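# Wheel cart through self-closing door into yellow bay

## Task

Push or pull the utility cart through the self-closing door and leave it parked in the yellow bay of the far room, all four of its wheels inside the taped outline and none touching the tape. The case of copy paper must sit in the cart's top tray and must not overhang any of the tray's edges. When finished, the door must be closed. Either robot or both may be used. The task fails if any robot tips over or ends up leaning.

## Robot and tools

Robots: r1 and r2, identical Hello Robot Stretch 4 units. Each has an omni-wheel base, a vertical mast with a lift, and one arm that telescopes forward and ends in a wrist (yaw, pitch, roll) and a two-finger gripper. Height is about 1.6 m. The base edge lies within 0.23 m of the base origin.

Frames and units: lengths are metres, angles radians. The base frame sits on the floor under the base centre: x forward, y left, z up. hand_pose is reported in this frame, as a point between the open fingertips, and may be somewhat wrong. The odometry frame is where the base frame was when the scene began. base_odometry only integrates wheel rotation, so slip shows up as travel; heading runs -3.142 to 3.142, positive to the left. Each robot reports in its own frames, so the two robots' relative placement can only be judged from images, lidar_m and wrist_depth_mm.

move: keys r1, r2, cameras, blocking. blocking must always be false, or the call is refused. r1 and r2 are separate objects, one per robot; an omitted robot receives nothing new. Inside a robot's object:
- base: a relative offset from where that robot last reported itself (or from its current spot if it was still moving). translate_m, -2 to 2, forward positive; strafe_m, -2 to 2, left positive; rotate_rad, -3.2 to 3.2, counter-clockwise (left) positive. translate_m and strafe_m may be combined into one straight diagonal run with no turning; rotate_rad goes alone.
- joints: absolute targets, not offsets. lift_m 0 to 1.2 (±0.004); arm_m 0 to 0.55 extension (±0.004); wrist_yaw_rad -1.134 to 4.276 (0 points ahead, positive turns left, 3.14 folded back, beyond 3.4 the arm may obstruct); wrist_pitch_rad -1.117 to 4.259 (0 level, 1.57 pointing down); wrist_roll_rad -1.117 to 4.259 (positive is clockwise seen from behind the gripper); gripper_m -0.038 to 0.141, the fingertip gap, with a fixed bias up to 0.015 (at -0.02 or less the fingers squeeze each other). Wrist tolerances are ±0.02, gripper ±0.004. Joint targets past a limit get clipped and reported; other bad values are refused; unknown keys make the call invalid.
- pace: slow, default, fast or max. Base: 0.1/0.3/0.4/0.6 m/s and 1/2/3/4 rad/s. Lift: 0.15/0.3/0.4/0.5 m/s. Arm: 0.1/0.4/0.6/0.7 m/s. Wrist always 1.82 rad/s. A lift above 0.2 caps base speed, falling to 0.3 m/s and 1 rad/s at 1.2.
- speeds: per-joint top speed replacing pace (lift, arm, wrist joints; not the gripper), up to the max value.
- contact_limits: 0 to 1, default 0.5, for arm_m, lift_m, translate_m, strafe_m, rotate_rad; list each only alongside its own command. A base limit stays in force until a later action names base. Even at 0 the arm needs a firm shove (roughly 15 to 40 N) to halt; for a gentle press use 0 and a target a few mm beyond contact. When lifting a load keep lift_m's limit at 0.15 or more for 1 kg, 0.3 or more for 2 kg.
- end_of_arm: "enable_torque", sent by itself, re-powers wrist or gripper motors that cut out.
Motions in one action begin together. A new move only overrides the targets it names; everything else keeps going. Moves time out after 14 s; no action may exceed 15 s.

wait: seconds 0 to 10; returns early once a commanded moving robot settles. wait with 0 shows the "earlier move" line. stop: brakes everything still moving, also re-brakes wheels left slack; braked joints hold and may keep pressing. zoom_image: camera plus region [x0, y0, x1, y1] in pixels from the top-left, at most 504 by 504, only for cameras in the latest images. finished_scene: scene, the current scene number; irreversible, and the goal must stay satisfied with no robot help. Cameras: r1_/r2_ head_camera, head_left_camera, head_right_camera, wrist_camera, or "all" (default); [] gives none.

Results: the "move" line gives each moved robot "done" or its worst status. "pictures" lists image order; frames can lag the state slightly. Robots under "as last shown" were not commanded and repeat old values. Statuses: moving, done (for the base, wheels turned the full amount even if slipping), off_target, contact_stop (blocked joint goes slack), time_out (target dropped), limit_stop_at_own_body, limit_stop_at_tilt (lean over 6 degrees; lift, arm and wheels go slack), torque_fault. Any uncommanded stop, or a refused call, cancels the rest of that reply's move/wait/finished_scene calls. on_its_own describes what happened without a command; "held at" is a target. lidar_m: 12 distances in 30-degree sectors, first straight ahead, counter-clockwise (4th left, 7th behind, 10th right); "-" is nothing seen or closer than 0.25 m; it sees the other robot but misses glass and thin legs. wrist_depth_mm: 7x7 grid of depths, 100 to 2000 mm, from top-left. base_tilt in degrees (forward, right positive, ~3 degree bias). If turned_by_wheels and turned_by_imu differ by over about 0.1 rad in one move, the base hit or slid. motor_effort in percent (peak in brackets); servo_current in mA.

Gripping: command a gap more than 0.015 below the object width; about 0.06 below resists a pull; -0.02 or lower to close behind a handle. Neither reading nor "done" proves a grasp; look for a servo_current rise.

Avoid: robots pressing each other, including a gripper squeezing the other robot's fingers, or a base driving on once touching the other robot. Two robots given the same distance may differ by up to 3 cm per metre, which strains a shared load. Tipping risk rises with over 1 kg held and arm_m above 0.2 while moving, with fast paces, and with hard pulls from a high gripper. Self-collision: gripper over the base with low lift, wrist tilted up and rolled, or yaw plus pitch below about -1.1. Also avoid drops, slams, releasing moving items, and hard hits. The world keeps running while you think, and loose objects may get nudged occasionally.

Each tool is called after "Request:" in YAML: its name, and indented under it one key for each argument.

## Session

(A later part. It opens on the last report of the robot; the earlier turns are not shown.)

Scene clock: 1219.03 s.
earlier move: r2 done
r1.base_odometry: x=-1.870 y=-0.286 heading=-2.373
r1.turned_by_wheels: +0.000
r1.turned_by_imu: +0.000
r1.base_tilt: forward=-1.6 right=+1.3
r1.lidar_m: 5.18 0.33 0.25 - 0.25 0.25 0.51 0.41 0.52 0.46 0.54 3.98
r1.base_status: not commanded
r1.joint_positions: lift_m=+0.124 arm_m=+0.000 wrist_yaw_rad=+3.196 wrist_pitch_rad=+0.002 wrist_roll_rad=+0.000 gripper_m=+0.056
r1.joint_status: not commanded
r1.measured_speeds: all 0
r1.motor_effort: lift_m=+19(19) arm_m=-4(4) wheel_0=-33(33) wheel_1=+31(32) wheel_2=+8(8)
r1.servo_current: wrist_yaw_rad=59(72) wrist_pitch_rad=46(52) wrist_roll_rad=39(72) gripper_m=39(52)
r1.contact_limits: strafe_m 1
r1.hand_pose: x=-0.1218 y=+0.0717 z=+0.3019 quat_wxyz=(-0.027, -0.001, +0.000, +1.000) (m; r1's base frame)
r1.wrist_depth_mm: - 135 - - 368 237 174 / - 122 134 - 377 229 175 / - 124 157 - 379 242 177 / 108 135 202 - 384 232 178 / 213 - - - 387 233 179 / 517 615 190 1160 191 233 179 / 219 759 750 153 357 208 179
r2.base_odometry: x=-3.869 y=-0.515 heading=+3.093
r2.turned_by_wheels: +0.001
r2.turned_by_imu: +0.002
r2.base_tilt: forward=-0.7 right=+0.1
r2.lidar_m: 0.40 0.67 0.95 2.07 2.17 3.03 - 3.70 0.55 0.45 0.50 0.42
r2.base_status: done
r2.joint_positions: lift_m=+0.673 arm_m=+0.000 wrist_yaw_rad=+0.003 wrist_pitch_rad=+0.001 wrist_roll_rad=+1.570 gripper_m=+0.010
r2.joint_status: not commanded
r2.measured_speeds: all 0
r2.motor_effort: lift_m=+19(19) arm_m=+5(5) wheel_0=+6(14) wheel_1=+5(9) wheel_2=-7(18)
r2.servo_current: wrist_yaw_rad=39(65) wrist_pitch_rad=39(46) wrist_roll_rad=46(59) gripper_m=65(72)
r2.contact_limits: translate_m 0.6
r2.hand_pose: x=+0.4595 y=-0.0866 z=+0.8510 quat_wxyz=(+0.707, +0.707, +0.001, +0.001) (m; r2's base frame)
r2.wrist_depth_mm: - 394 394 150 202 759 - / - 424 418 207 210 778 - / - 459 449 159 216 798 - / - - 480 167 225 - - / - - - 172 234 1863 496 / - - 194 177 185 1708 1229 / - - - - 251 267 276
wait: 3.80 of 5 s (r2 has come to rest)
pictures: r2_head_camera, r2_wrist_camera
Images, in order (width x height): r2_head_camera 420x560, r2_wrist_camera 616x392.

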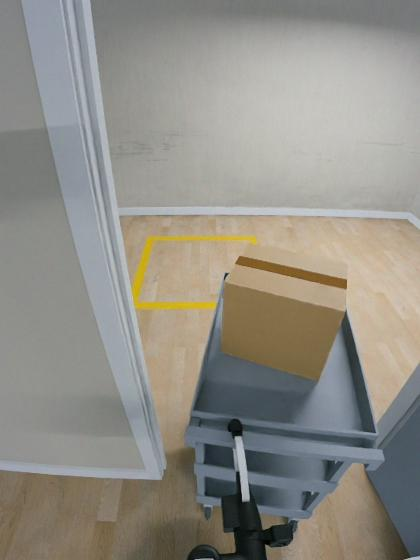

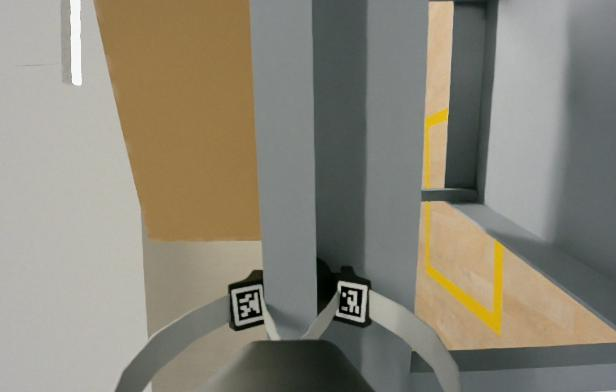

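Request:
move:
  blocking: false
  r2: {"joints":{"gripper_m":0.13}}
  cameras: []

Request:
wait:
  seconds: 1.5
  cameras: []

Request:
move:
  blocking: false
  r2: {"base":{"translate_m":-0.06},"pace":"slow","contact_limits":{"translate_m":0.3}}
  cameras: []

Request:
wait:
  seconds: 2
  cameras: []

Request:
move:
  blocking: false
  r2: {"base":{"strafe_m":-0.11},"pace":"slow","contact_limits":{"strafe_m":0.3}}
  cameras: []

Request:
wait:
  seconds: 3
  cameras: ["r2_head_camera","r2_wrist_camera","r2_head_right_camera"]

Scene clock: 1242.87 s.
move: r2 moving
r1: as last shown
r1.base_tilt: forward=-1.6 right=+1.2
r1.lidar_m: 5.16 0.34 0.25 - 0.25 0.25 0.52 0.42 0.50 0.46 0.54 3.99
r1.motor_effort: lift_m=+19(19) arm_m=-3(4) wheel_0=-32(33) wheel_1=+31(32) wheel_2=+8(8)
r1.servo_current: wrist_yaw_rad=39(65) wrist_pitch_rad=46(46) wrist_roll_rad=46(52) gripper_m=46(46)
r1.contact_limits: strafe_m 1
r1.wrist_depth_mm: - 134 255 - 370 238 174 / - 121 134 - 377 229 176 / - 124 157 - 379 243 177 / 109 135 203 - 384 231 178 / 213 - 1618 - 392 233 179 / 521 585 190 1182 191 233 179 / 220 750 741 153 359 208 179
r2.base_odometry: x=-3.869 y=-0.515 heading=+3.093
r2.turned_by_wheels: +0.000
r2.turned_by_imu: +0.000
r2.base_tilt: forward=-0.7 right=+0.1
r2.lidar_m: 0.42 0.65 0.95 2.06 2.16 3.07 - 3.71 0.59 0.45 0.50 0.43
r2.base_status: not commanded
r2.joint_positions: lift_m=+0.673 arm_m=+0.000 wrist_yaw_rad=+0.003 wrist_pitch_rad=+0.001 wrist_roll_rad=+1.570 gripper_m=+0.030
r2.joint_status: gripper_m moving
r2.measured_speeds: all 0
r2.motor_effort: lift_m=+19(19) arm_m=+5(5) wheel_0=+6(7) wheel_1=+5(6) wheel_2=-8(8)
r2.servo_current: wrist_yaw_rad=46(59) wrist_pitch_rad=46(46) wrist_roll_rad=59(59) gripper_m=111(111)
r2.contact_limits: translate_m 0.6
r2.hand_pose: x=+0.4595 y=-0.0866 z=+0.8510 quat_wxyz=(+0.707, +0.707, +0.001, +0.001) (m; r2's base frame)
r2.wrist_depth_mm: - 397 394 202 206 759 - / - 421 421 211 213 778 - / - 455 445 216 220 820 - / - - 484 225 228 842 - / - - - 175 237 1863 492 / - - 195 179 183 1661 1182 / - - - - 256 270 277
pictures: none
No camera images: "cameras" was empty.

Scene clock: 1244.37 s.
earlier move: r2 moving
r1.base_odometry: x=-1.870 y=-0.286 heading=-2.373
r1.turned_by_wheels: +0.000
r1.turned_by_imu: +0.000
r1.base_tilt: forward=-1.6 right=+1.3
r1.lidar_m: 5.17 0.35 0.25 - 0.25 0.25 0.50 0.41 0.53 0.46 0.55 4.00
r1.base_status: not commanded
r1.joint_positions: lift_m=+0.124 arm_m=+0.000 wrist_yaw_rad=+3.196 wrist_pitch_rad=+0.002 wrist_roll_rad=+0.000 gripper_m=+0.056
r1.joint_status: not commanded
r1.measured_speeds: all 0
r1.motor_effort: lift_m=+19(19) arm_m=-3(4) wheel_0=-32(33) wheel_1=+32(32) wheel_2=+8(8)
r1.servo_current: wrist_yaw_rad=46(72) wrist_pitch_rad=39(46) wrist_roll_rad=52(65) gripper_m=46(46)
r1.contact_limits: strafe_m 1
r1.hand_pose: x=-0.1218 y=+0.0717 z=+0.3019 quat_wxyz=(-0.027, -0.001, +0.000, +1.000) (m; r1's base frame)
r1.wrist_depth_mm: - 135 256 - 368 236 174 / - 121 135 - 377 228 176 / - 124 157 - 382 243 177 / 108 135 203 - 384 232 178 / 213 - 1118 - 387 231 179 / 517 591 190 1182 191 233 180 / 220 750 759 153 359 208 179
r2.base_odometry: x=-3.869 y=-0.515 heading=+3.093
r2.turned_by_wheels: +0.000
r2.turned_by_imu: +0.000
r2.base_tilt: forward=-0.7 right=+0.1
r2.lidar_m: 0.43 0.64 0.94 2.04 2.19 3.04 - 3.72 0.55 0.46 0.51 0.42
r2.base_status: not commanded
r2.joint_positions: lift_m=+0.673 arm_m=+0.000 wrist_yaw_rad=+0.003 wrist_pitch_rad=+0.001 wrist_roll_rad=+1.570 gripper_m=+0.130
r2.joint_status: gripper_m moving
r2.measured_speeds: all 0
r2.motor_effort: lift_m=+19(19) arm_m=+5(5) wheel_0=+6(7) wheel_1=+5(6) wheel_2=-7(8)
r2.servo_current: wrist_yaw_rad=46(59) wrist_pitch_rad=39(46) wrist_roll_rad=46(59) gripper_m=39(124)
r2.contact_limits: translate_m 0.6
r2.hand_pose: x=+0.4594 y=-0.0867 z=+0.8510 quat_wxyz=(+0.707, +0.707, +0.001, +0.001) (m; r2's base frame)
r2.wrist_depth_mm: - 404 397 156 208 759 - / - 430 424 160 216 788 - / - 469 452 168 224 809 - / - - 492 229 233 - - / - - - 181 239 1921 500 / - - 197 185 194 1499 1229 / - - - - 271 283 278
wait: 1.50 s; no rest
pictures: none
No camera images: "cameras" was empty.

Scene clock: 1244.87 s.
earlier move: r2 done
move: r2 moving
r1: as last shown
r1.lidar_m: 5.17 0.33 0.25 - 0.25 0.25 0.54 0.42 0.55 0.44 0.51 4.01
r1.motor_effort: lift_m=+19(19) arm_m=-4(4) wheel_0=-33(33) wheel_1=+31(32) wheel_2=+8(8)
r1.servo_current: wrist_yaw_rad=72(72) wrist_pitch_rad=39(46) wrist_roll_rad=59(59) gripper_m=39(46)
r1.contact_limits: strafe_m 1
r1.wrist_depth_mm: - 134 257 - 370 237 175 / - 121 135 - 377 229 176 / - 124 157 - 379 242 176 / 108 135 203 - 387 232 179 / 213 - 1118 - 389 234 179 / 525 591 191 1205 191 233 180 / 220 750 750 153 357 208 178
r2.base_odometry: x=-3.857 y=-0.516 heading=+3.092
r2.turned_by_wheels: +0.000
r2.turned_by_imu: +0.000
r2.base_tilt: forward=-0.7 right=+0.0
r2.lidar_m: 0.43 0.67 0.97 2.05 2.20 3.07 - 3.69 0.56 0.44 0.51 0.43
r2.base_status: translate_m moving
r2.joint_positions: lift_m=+0.673 arm_m=+0.000 wrist_yaw_rad=+0.003 wrist_pitch_rad=+0.001 wrist_roll_rad=+1.570 gripper_m=+0.130
r2.joint_status: all done
r2.measured_speeds: translate_m=-0.049 strafe_m=+0.000 rotate_rad=-0.004 lift_m=+0.000 arm_m=+0.000 wrist_yaw_rad=+0.000 wrist_pitch_rad=+0.000 wrist_roll_rad=+0.000
r2.motor_effort: lift_m=+19(19) arm_m=+5(5) wheel_0=-7(8) wheel_1=-6(6) wheel_2=+8(10)
r2.servo_current: wrist_yaw_rad=52(52) wrist_pitch_rad=46(46) wrist_roll_rad=39(52) gripper_m=52(59)
r2.contact_limits: translate_m 0.3
r2.hand_pose: x=+0.4594 y=-0.0867 z=+0.8510 quat_wxyz=(+0.707, +0.707, +0.001, +0.001) (m; r2's base frame)
r2.wrist_depth_mm: - 413 404 215 217 768 - / - 436 433 222 225 798 - / - 477 462 230 234 831 - / - - 496 240 242 - - / - - - 191 253 1708 496 / - - 217 196 212 1430 1182 / - - - - 285 285 286
pictures: none
No camera images: "cameras" was empty.

Scene clock: 1246.20 s.
earlier move: r2 done
r1.base_odometry: x=-1.870 y=-0.286 heading=-2.373
r1.turned_by_wheels: +0.000
r1.turned_by_imu: +0.000
r1.base_tilt: forward=-1.6 right=+1.3
r1.lidar_m: 5.16 0.33 0.25 - 0.25 0.25 0.48 0.43 0.49 0.45 0.52 4.00
r1.base_status: not commanded
r1.joint_positions: lift_m=+0.124 arm_m=+0.000 wrist_yaw_rad=+3.196 wrist_pitch_rad=+0.002 wrist_roll_rad=+0.000 gripper_m=+0.056
r1.joint_status: not commanded
r1.measured_speeds: all 0
r1.motor_effort: lift_m=+19(19) arm_m=-4(4) wheel_0=-32(33) wheel_1=+31(32) wheel_2=+8(8)
r1.servo_current: wrist_yaw_rad=59(72) wrist_pitch_rad=46(52) wrist_roll_rad=39(72) gripper_m=39(46)
r1.contact_limits: strafe_m 1
r1.hand_pose: x=-0.1218 y=+0.0717 z=+0.3019 quat_wxyz=(-0.027, -0.001, +0.000, +1.000) (m; r1's base frame)
r1.wrist_depth_mm: - 134 255 - 368 237 175 / - 121 135 - 377 229 176 / - 124 157 - 377 242 177 / 109 135 203 - 384 231 178 / 213 - 1138 - 387 233 179 / 521 591 190 1160 191 233 180 / 220 750 759 153 357 208 179
r2.base_odometry: x=-3.809 y=-0.518 heading=+3.092
r2.turned_by_wheels: +0.000
r2.turned_by_imu: +0.000
r2.base_tilt: forward=-0.6 right=+0.1
r2.lidar_m: 0.46 0.70 1.06 2.06 2.18 3.04 - 3.72 0.98 0.47 0.51 0.48
r2.base_status: done
r2.joint_positions: lift_m=+0.673 arm_m=+0.000 wrist_yaw_rad=+0.003 wrist_pitch_rad=+0.001 wrist_roll_rad=+1.570 gripper_m=+0.130
r2.joint_status: all done
r2.measured_speeds: all 0
r2.motor_effort: lift_m=+18(19) arm_m=+4(5) wheel_0=-4(8) wheel_1=-4(7) wheel_2=+6(10)
r2.servo_current: wrist_yaw_rad=39(65) wrist_pitch_rad=33(46) wrist_roll_rad=52(59) gripper_m=52(59)
r2.contact_limits: translate_m 0.3
r2.hand_pose: x=+0.4594 y=-0.0867 z=+0.8510 quat_wxyz=(+0.707, +0.707, +0.001, +0.001) (m; r2's base frame)
r2.wrist_depth_mm: - 455 449 210 266 820 - / - 484 477 268 272 - - / - - 508 277 283 - - / - - 544 287 296 - - / - - - 244 304 1863 - / - - 217 250 219 349 433 / - - - - 336 1499 1060
wait: 1.33 of 2 s (r2 has come to rest)
pictures: none
No camera images: "cameras" was empty.

Scene clock: 1246.70 s.
move: r2 moving
r1: as last shown
r1.lidar_m: 5.17 0.32 0.25 - 0.25 0.25 0.51 0.43 0.50 0.45 0.47 4.01
r1.servo_current: wrist_yaw_rad=46(59) wrist_pitch_rad=46(52) wrist_roll_rad=46(72) gripper_m=39(46)
r1.contact_limits: strafe_m 1
r1.wrist_depth_mm: - 135 257 - 370 238 174 / - 121 134 - 375 229 176 / - 124 157 - 379 243 177 / 109 135 203 - 384 231 179 / 213 - 1138 - 389 232 179 / 521 603 190 1205 190 232 179 / 220 750 759 154 357 208 179
r2.base_odometry: x=-3.809 y=-0.504 heading=+3.092
r2.turned_by_wheels: +0.000
r2.turned_by_imu: +0.000
r2.base_tilt: forward=-0.7 right=+0.0
r2.lidar_m: 0.46 0.73 1.05 2.08 2.21 3.08 - 3.70 0.93 0.44 0.50 0.47
r2.base_status: strafe_m moving
r2.joint_positions: lift_m=+0.673 arm_m=+0.000 wrist_yaw_rad=+0.003 wrist_pitch_rad=+0.001 wrist_roll_rad=+1.570 gripper_m=+0.130
r2.joint_status: not commanded
r2.measured_speeds: translate_m=-0.001 strafe_m=-0.056 rotate_rad=+0.003 lift_m=+0.000 arm_m=+0.000 wrist_yaw_rad=+0.000 wrist_pitch_rad=+0.000 wrist_roll_rad=+0.000
r2.motor_effort: lift_m=+19(19) arm_m=+5(5) wheel_0=+6(11) wheel_1=-10(10) wheel_2=+0(5)
r2.servo_current: wrist_yaw_rad=52(59) wrist_pitch_rad=46(46) wrist_roll_rad=33(52) gripper_m=52(52)
r2.contact_limits: strafe_m 0.3
r2.hand_pose: x=+0.4594 y=-0.0867 z=+0.8510 quat_wxyz=(+0.707, +0.707, +0.001, +0.001) (m; r2's base frame)
r2.wrist_depth_mm: - 449 452 255 263 820 - / - 480 469 265 271 831 - / - - 500 274 281 - - / - - 539 286 294 - - / - - 580 241 301 1863 - / - - 216 245 213 1397 455 / - - - - 334 336 336
pictures: none
No camera images: "cameras" was empty.

Scene clock: 1248.43 s.
earlier move: r2 done
r1.base_odometry: x=-1.870 y=-0.286 heading=-2.373
r1.turned_by_wheels: +0.000
r1.turned_by_imu: +0.000
r1.base_tilt: forward=-1.6 right=+1.3
r1.lidar_m: 5.17 0.34 0.25 - 0.25 0.25 0.51 0.43 0.42 0.36 0.38 4.00
r1.base_status: not commanded
r1.joint_positions: lift_m=+0.124 arm_m=+0.000 wrist_yaw_rad=+3.196 wrist_pitch_rad=+0.002 wrist_roll_rad=+0.000 gripper_m=+0.056
r1.joint_status: not commanded
r1.measured_speeds: all 0
r1.motor_effort: lift_m=+19(19) arm_m=-4(4) wheel_0=-33(33) wheel_1=+31(32) wheel_2=+8(8)
r1.servo_current: wrist_yaw_rad=59(65) wrist_pitch_rad=33(52) wrist_roll_rad=33(72) gripper_m=39(46)
r1.contact_limits: strafe_m 1
r1.hand_pose: x=-0.1218 y=+0.0717 z=+0.3019 quat_wxyz=(-0.027, -0.001, +0.000, +1.000) (m; r1's base frame)
r1.wrist_depth_mm: - 134 256 - 370 236 175 / - 121 134 - 377 228 176 / - 124 157 - 382 242 177 / 108 135 204 - 387 230 178 / 213 - 1138 - 387 232 179 / 521 591 190 1182 191 234 179 / 220 750 741 153 359 208 179
r2.base_odometry: x=-3.804 y=-0.408 heading=+3.093
r2.turned_by_wheels: +0.000
r2.turned_by_imu: +0.000
r2.base_tilt: forward=-0.7 right=+0.1
r2.lidar_m: 0.46 0.53 1.02 2.18 2.31 3.19 - 3.56 0.60 0.35 0.39 0.43
r2.base_status: done
r2.joint_positions: lift_m=+0.673 arm_m=+0.000 wrist_yaw_rad=+0.003 wrist_pitch_rad=+0.001 wrist_roll_rad=+1.570 gripper_m=+0.130
r2.joint_status: not commanded
r2.measured_speeds: all 0
r2.motor_effort: lift_m=+19(19) arm_m=+5(5) wheel_0=+5(11) wheel_1=-4(10) wheel_2=+0(5)
r2.servo_current: wrist_yaw_rad=39(65) wrist_pitch_rad=39(46) wrist_roll_rad=52(59) gripper_m=46(59)
r2.contact_limits: strafe_m 0.3
r2.hand_pose: x=+0.4594 y=-0.0867 z=+0.8510 quat_wxyz=(+0.707, +0.707, +0.001, +0.001) (m; r2's base frame)
r2.wrist_depth_mm: - - - 236 238 1618 - / - - 549 243 248 820 - / - 473 462 253 257 820 - / - - 496 263 270 - - / - - 530 216 277 - - / - - 564 222 195 - - / - - - - - 1863 484
wait: 1.73 of 3 s (r2 has come to rest)
pictures: r2_head_camera, r2_head_right_camera, r2_wrist_camera
Images, in order (width x height): r2_head_camera 420x560, r2_head_right_camera 420x672, r2_wrist_camera 616x392.

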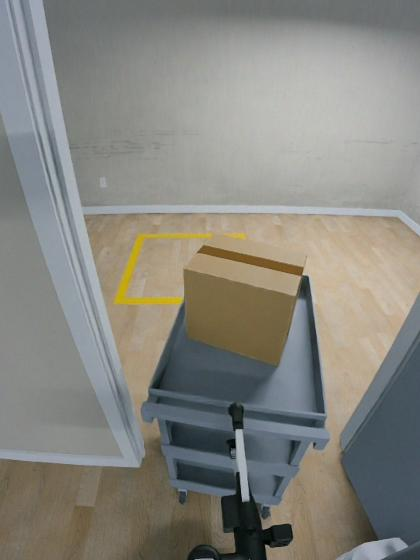

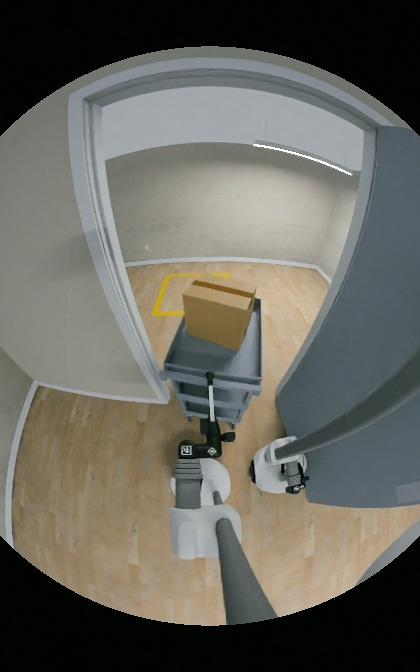

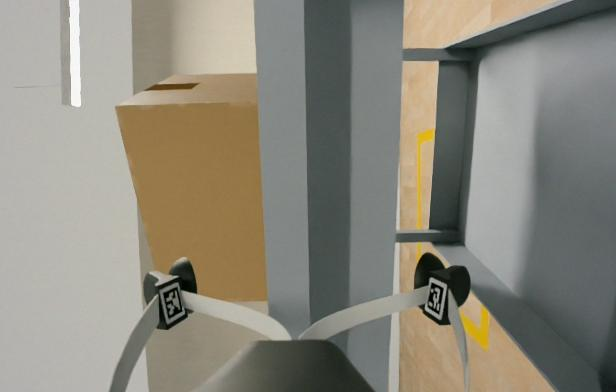

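Request:
move:
  blocking: false
  r2: {"base":{"translate_m":0.075},"pace":"slow","contact_limits":{"translate_m":0.3}}
  cameras: []

Request:
wait:
  seconds: 3
  cameras: []

Request:
move:
  blocking: false
  r2: {"joints":{"gripper_m":0.01}}
  cameras: []

Request:
wait:
  seconds: 2.5
  cameras: ["r2_wrist_camera","r2_head_right_camera"]

Scene clock: 1264.33 s.
move: r2 moving
r1: as last shown
r1.lidar_m: 5.15 0.34 0.25 - 0.25 0.25 0.50 0.42 0.42 0.34 0.39 4.00
r1.motor_effort: lift_m=+19(19) arm_m=-3(4) wheel_0=-33(33) wheel_1=+31(32) wheel_2=+8(8)
r1.servo_current: wrist_yaw_rad=52(59) wrist_pitch_rad=39(52) wrist_roll_rad=46(65) gripper_m=52(52)
r1.contact_limits: strafe_m 1
r1.wrist_depth_mm: - 134 255 - 370 237 175 / - 121 134 - 375 228 176 / - 124 158 - 382 241 177 / 108 135 204 - 384 232 178 / 213 - 1118 - 384 232 179 / 517 591 190 1205 191 234 179 / 220 759 732 153 359 209 179
r2.base_odometry: x=-3.816 y=-0.408 heading=+3.093
r2.turned_by_wheels: +0.000
r2.turned_by_imu: +0.001
r2.base_tilt: forward=-0.7 right=+0.0
r2.lidar_m: 0.45 0.49 1.02 2.17 2.30 3.22 - 3.56 0.52 0.36 0.40 0.43
r2.base_status: translate_m moving
r2.joint_positions: lift_m=+0.673 arm_m=+0.000 wrist_yaw_rad=+0.003 wrist_pitch_rad=+0.001 wrist_roll_rad=+1.570 gripper_m=+0.130
r2.joint_status: not commanded
r2.measured_speeds: translate_m=+0.049 strafe_m=+0.000 rotate_rad=+0.001 lift_m=+0.000 arm_m=+0.000 wrist_yaw_rad=+0.000 wrist_pitch_rad=+0.000 wrist_roll_rad=+0.000
r2.motor_effort: lift_m=+19(19) arm_m=+5(5) wheel_0=+5(7) wheel_1=+7(8) wheel_2=-9(11)
r2.servo_current: wrist_yaw_rad=52(52) wrist_pitch_rad=39(52) wrist_roll_rad=39(52) gripper_m=52(59)
r2.contact_limits: translate_m 0.3
r2.hand_pose: x=+0.4594 y=-0.0867 z=+0.8510 quat_wxyz=(+0.707, +0.707, +0.001, +0.001) (m; r2's base frame)
r2.wrist_depth_mm: - - - 175 229 1537 - / - - 521 234 239 798 - / - 455 445 243 248 831 - / - - 484 197 258 - - / - - 517 205 264 - - / - - 554 208 195 535 - / - - - - - 1863 480
pictures: none
No camera images: "cameras" was empty.

Scene clock: 1265.83 s.
earlier move: r2 done
r1.base_odometry: x=-1.870 y=-0.286 heading=-2.373
r1.turned_by_wheels: +0.000
r1.turned_by_imu: +0.000
r1.base_tilt: forward=-1.6 right=+1.3
r1.lidar_m: 5.15 0.34 0.25 - 0.25 0.25 0.51 0.42 0.40 0.36 0.43 4.02
r1.base_status: not commanded
r1.joint_positions: lift_m=+0.124 arm_m=+0.000 wrist_yaw_rad=+3.196 wrist_pitch_rad=+0.002 wrist_roll_rad=+0.000 gripper_m=+0.056
r1.joint_status: not commanded
r1.measured_speeds: all 0
r1.motor_effort: lift_m=+19(19) arm_m=-4(4) wheel_0=-33(33) wheel_1=+32(32) wheel_2=+8(8)
r1.servo_current: wrist_yaw_rad=65(65) wrist_pitch_rad=39(52) wrist_roll_rad=59(65) gripper_m=46(52)
r1.contact_limits: strafe_m 1
r1.hand_pose: x=-0.1218 y=+0.0717 z=+0.3019 quat_wxyz=(-0.027, -0.001, +0.000, +1.000) (m; r1's base frame)
r1.wrist_depth_mm: - 134 256 - 368 238 175 / - 121 135 - 377 228 176 / - 124 157 - 379 242 176 / 108 135 203 - 384 232 178 / 223 - - - 387 232 179 / 525 591 190 1160 190 234 179 / 220 759 768 153 357 208 179
r2.base_odometry: x=-3.878 y=-0.405 heading=+3.093
r2.turned_by_wheels: +0.000
r2.turned_by_imu: +0.000
r2.base_tilt: forward=-0.7 right=+0.0
r2.lidar_m: 0.39 0.45 0.94 2.17 2.31 3.20 - 3.53 0.42 0.36 0.42 0.35
r2.base_status: done
r2.joint_positions: lift_m=+0.673 arm_m=+0.000 wrist_yaw_rad=+0.001 wrist_pitch_rad=+0.001 wrist_roll_rad=+1.570 gripper_m=+0.130
r2.joint_status: not commanded
r2.measured_speeds: all 0
r2.motor_effort: lift_m=+18(19) arm_m=+5(5) wheel_0=+5(9) wheel_1=+3(8) wheel_2=-7(12)
r2.servo_current: wrist_yaw_rad=46(59) wrist_pitch_rad=46(52) wrist_roll_rad=52(59) gripper_m=52(59)
r2.contact_limits: translate_m 0.3
r2.hand_pose: x=+0.4593 y=-0.0870 z=+0.8510 quat_wxyz=(+0.707, +0.707, +0.001, +0.000) (m; r2's base frame)
r2.wrist_depth_mm: - - - 175 177 - - / - 415 379 127 183 759 - / - 397 392 132 190 778 - / - 430 421 137 198 - - / - 469 452 142 206 - - / - - 186 148 199 203 - / - - - - 222 1708 466
wait: 1.50 of 3 s (r2 has come to rest)
pictures: none
No camera images: "cameras" was empty.

Scene clock: 1266.33 s.
move: r2 moving
r1: as last shown
r1.lidar_m: 5.17 0.33 0.25 - 0.25 0.25 0.51 0.43 0.39 0.35 0.42 3.99
r1.motor_effort: lift_m=+19(19) arm_m=-3(4) wheel_0=-33(33) wheel_1=+32(32) wheel_2=+8(8)
r1.servo_current: wrist_yaw_rad=52(65) wrist_pitch_rad=39(46) wrist_roll_rad=52(59) gripper_m=39(46)
r1.contact_limits: strafe_m 1
r1.wrist_depth_mm: - 135 256 - 370 237 175 / - 121 134 - 377 229 176 / - 124 158 - 382 241 177 / 109 135 203 - 384 231 179 / 223 - - - 389 233 179 / 525 591 190 1182 190 231 179 / 219 750 750 153 357 208 178
r2.base_odometry: x=-3.878 y=-0.405 heading=+3.093
r2.turned_by_wheels: +0.000
r2.turned_by_imu: +0.000
r2.base_tilt: forward=-0.6 right=+0.0
r2.lidar_m: 0.40 0.44 0.91 2.18 2.28 3.21 - 3.55 0.39 0.34 0.42 0.39
r2.base_status: not commanded
r2.joint_positions: lift_m=+0.673 arm_m=+0.000 wrist_yaw_rad=+0.001 wrist_pitch_rad=+0.001 wrist_roll_rad=+1.570 gripper_m=+0.117
r2.joint_status: gripper_m moving
r2.measured_speeds: all 0
r2.motor_effort: lift_m=+19(19) arm_m=+5(5) wheel_0=+5(5) wheel_1=+3(4) wheel_2=-7(8)
r2.servo_current: wrist_yaw_rad=52(52) wrist_pitch_rad=33(46) wrist_roll_rad=46(52) gripper_m=156(156)
r2.contact_limits: translate_m 0.3
r2.hand_pose: x=+0.4593 y=-0.0870 z=+0.8510 quat_wxyz=(+0.707, +0.707, +0.001, +0.000) (m; r2's base frame)
r2.wrist_depth_mm: - - - 176 177 676 - / - 410 377 181 185 750 - / - 392 389 133 190 - - / - 430 421 137 198 809 - / - 466 442 143 206 - - / - - 162 148 211 211 - / - - - - - 1708 466
pictures: none
No camera images: "cameras" was empty.

Scene clock: 1267.93 s.
earlier move: r2 done
r1.base_odometry: x=-1.870 y=-0.286 heading=-2.373
r1.turned_by_wheels: +0.000
r1.turned_by_imu: +0.000
r1.base_tilt: forward=-1.6 right=+1.3
r1.lidar_m: 5.17 0.33 0.25 - 0.25 0.25 0.51 0.41 0.40 0.35 0.42 4.02
r1.base_status: not commanded
r1.joint_positions: lift_m=+0.124 arm_m=+0.000 wrist_yaw_rad=+3.196 wrist_pitch_rad=+0.002 wrist_roll_rad=+0.000 gripper_m=+0.056
r1.joint_status: not commanded
r1.measured_speeds: all 0
r1.motor_effort: lift_m=+19(19) arm_m=-3(4) wheel_0=-32(33) wheel_1=+32(32) wheel_2=+8(8)
r1.servo_current: wrist_yaw_rad=46(72) wrist_pitch_rad=46(52) wrist_roll_rad=46(72) gripper_m=39(46)
r1.contact_limits: strafe_m 1
r1.hand_pose: x=-0.1218 y=+0.0717 z=+0.3019 quat_wxyz=(-0.027, -0.001, +0.000, +1.000) (m; r1's base frame)
r1.wrist_depth_mm: - 134 256 - 368 237 174 / - 121 135 - 379 228 176 / - 124 157 - 384 242 177 / 108 135 203 - 384 231 179 / 223 - - - 389 233 180 / 525 615 190 1160 191 234 179 / 219 759 750 153 359 209 180
r2.base_odometry: x=-3.879 y=-0.405 heading=+3.093
r2.turned_by_wheels: +0.000
r2.turned_by_imu: +0.000
r2.base_tilt: forward=-0.6 right=+0.1
r2.lidar_m: 0.38 0.43 0.90 2.17 2.29 3.22 - 3.57 0.42 0.34 0.45 0.39
r2.base_status: not commanded
r2.joint_positions: lift_m=+0.673 arm_m=+0.000 wrist_yaw_rad=+0.001 wrist_pitch_rad=+0.010 wrist_roll_rad=+1.570 gripper_m=+0.012
r2.joint_status: all done
r2.measured_speeds: all 0
r2.motor_effort: lift_m=+20(21) arm_m=+5(5) wheel_0=+3(5) wheel_1=+3(4) wheel_2=-3(8)
r2.servo_current: wrist_yaw_rad=52(59) wrist_pitch_rad=59(59) wrist_roll_rad=52(59) gripper_m=202(410)
r2.contact_limits: translate_m 0.3
r2.hand_pose: x=+0.4593 y=-0.0870 z=+0.8482 quat_wxyz=(+0.707, +0.707, +0.004, -0.003) (m; r2's base frame)
r2.wrist_depth_mm: - - - 176 178 683 - / - 375 126 181 183 759 - / - 389 387 187 191 - - / - 418 413 195 198 831 - / - 469 442 204 205 - - / - 492 178 213 197 165 - / - - - - - 1618 -
wait: 1.60 of 2.5 s (r2 has come to rest)
pictures: r2_head_right_camera, r2_wrist_camera
Images, in order (width x height): r2_head_right_camera 420x672, r2_wrist_camera 616x392.

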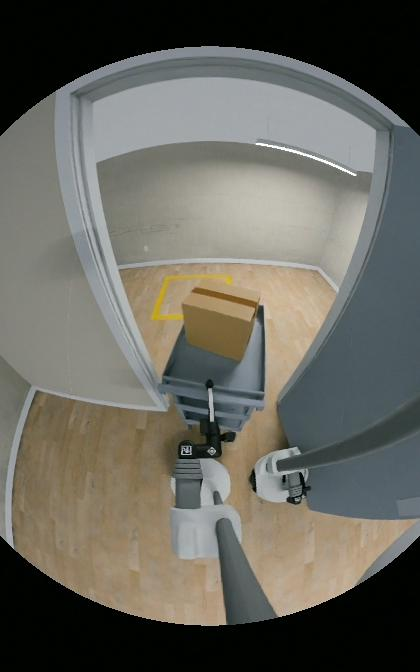

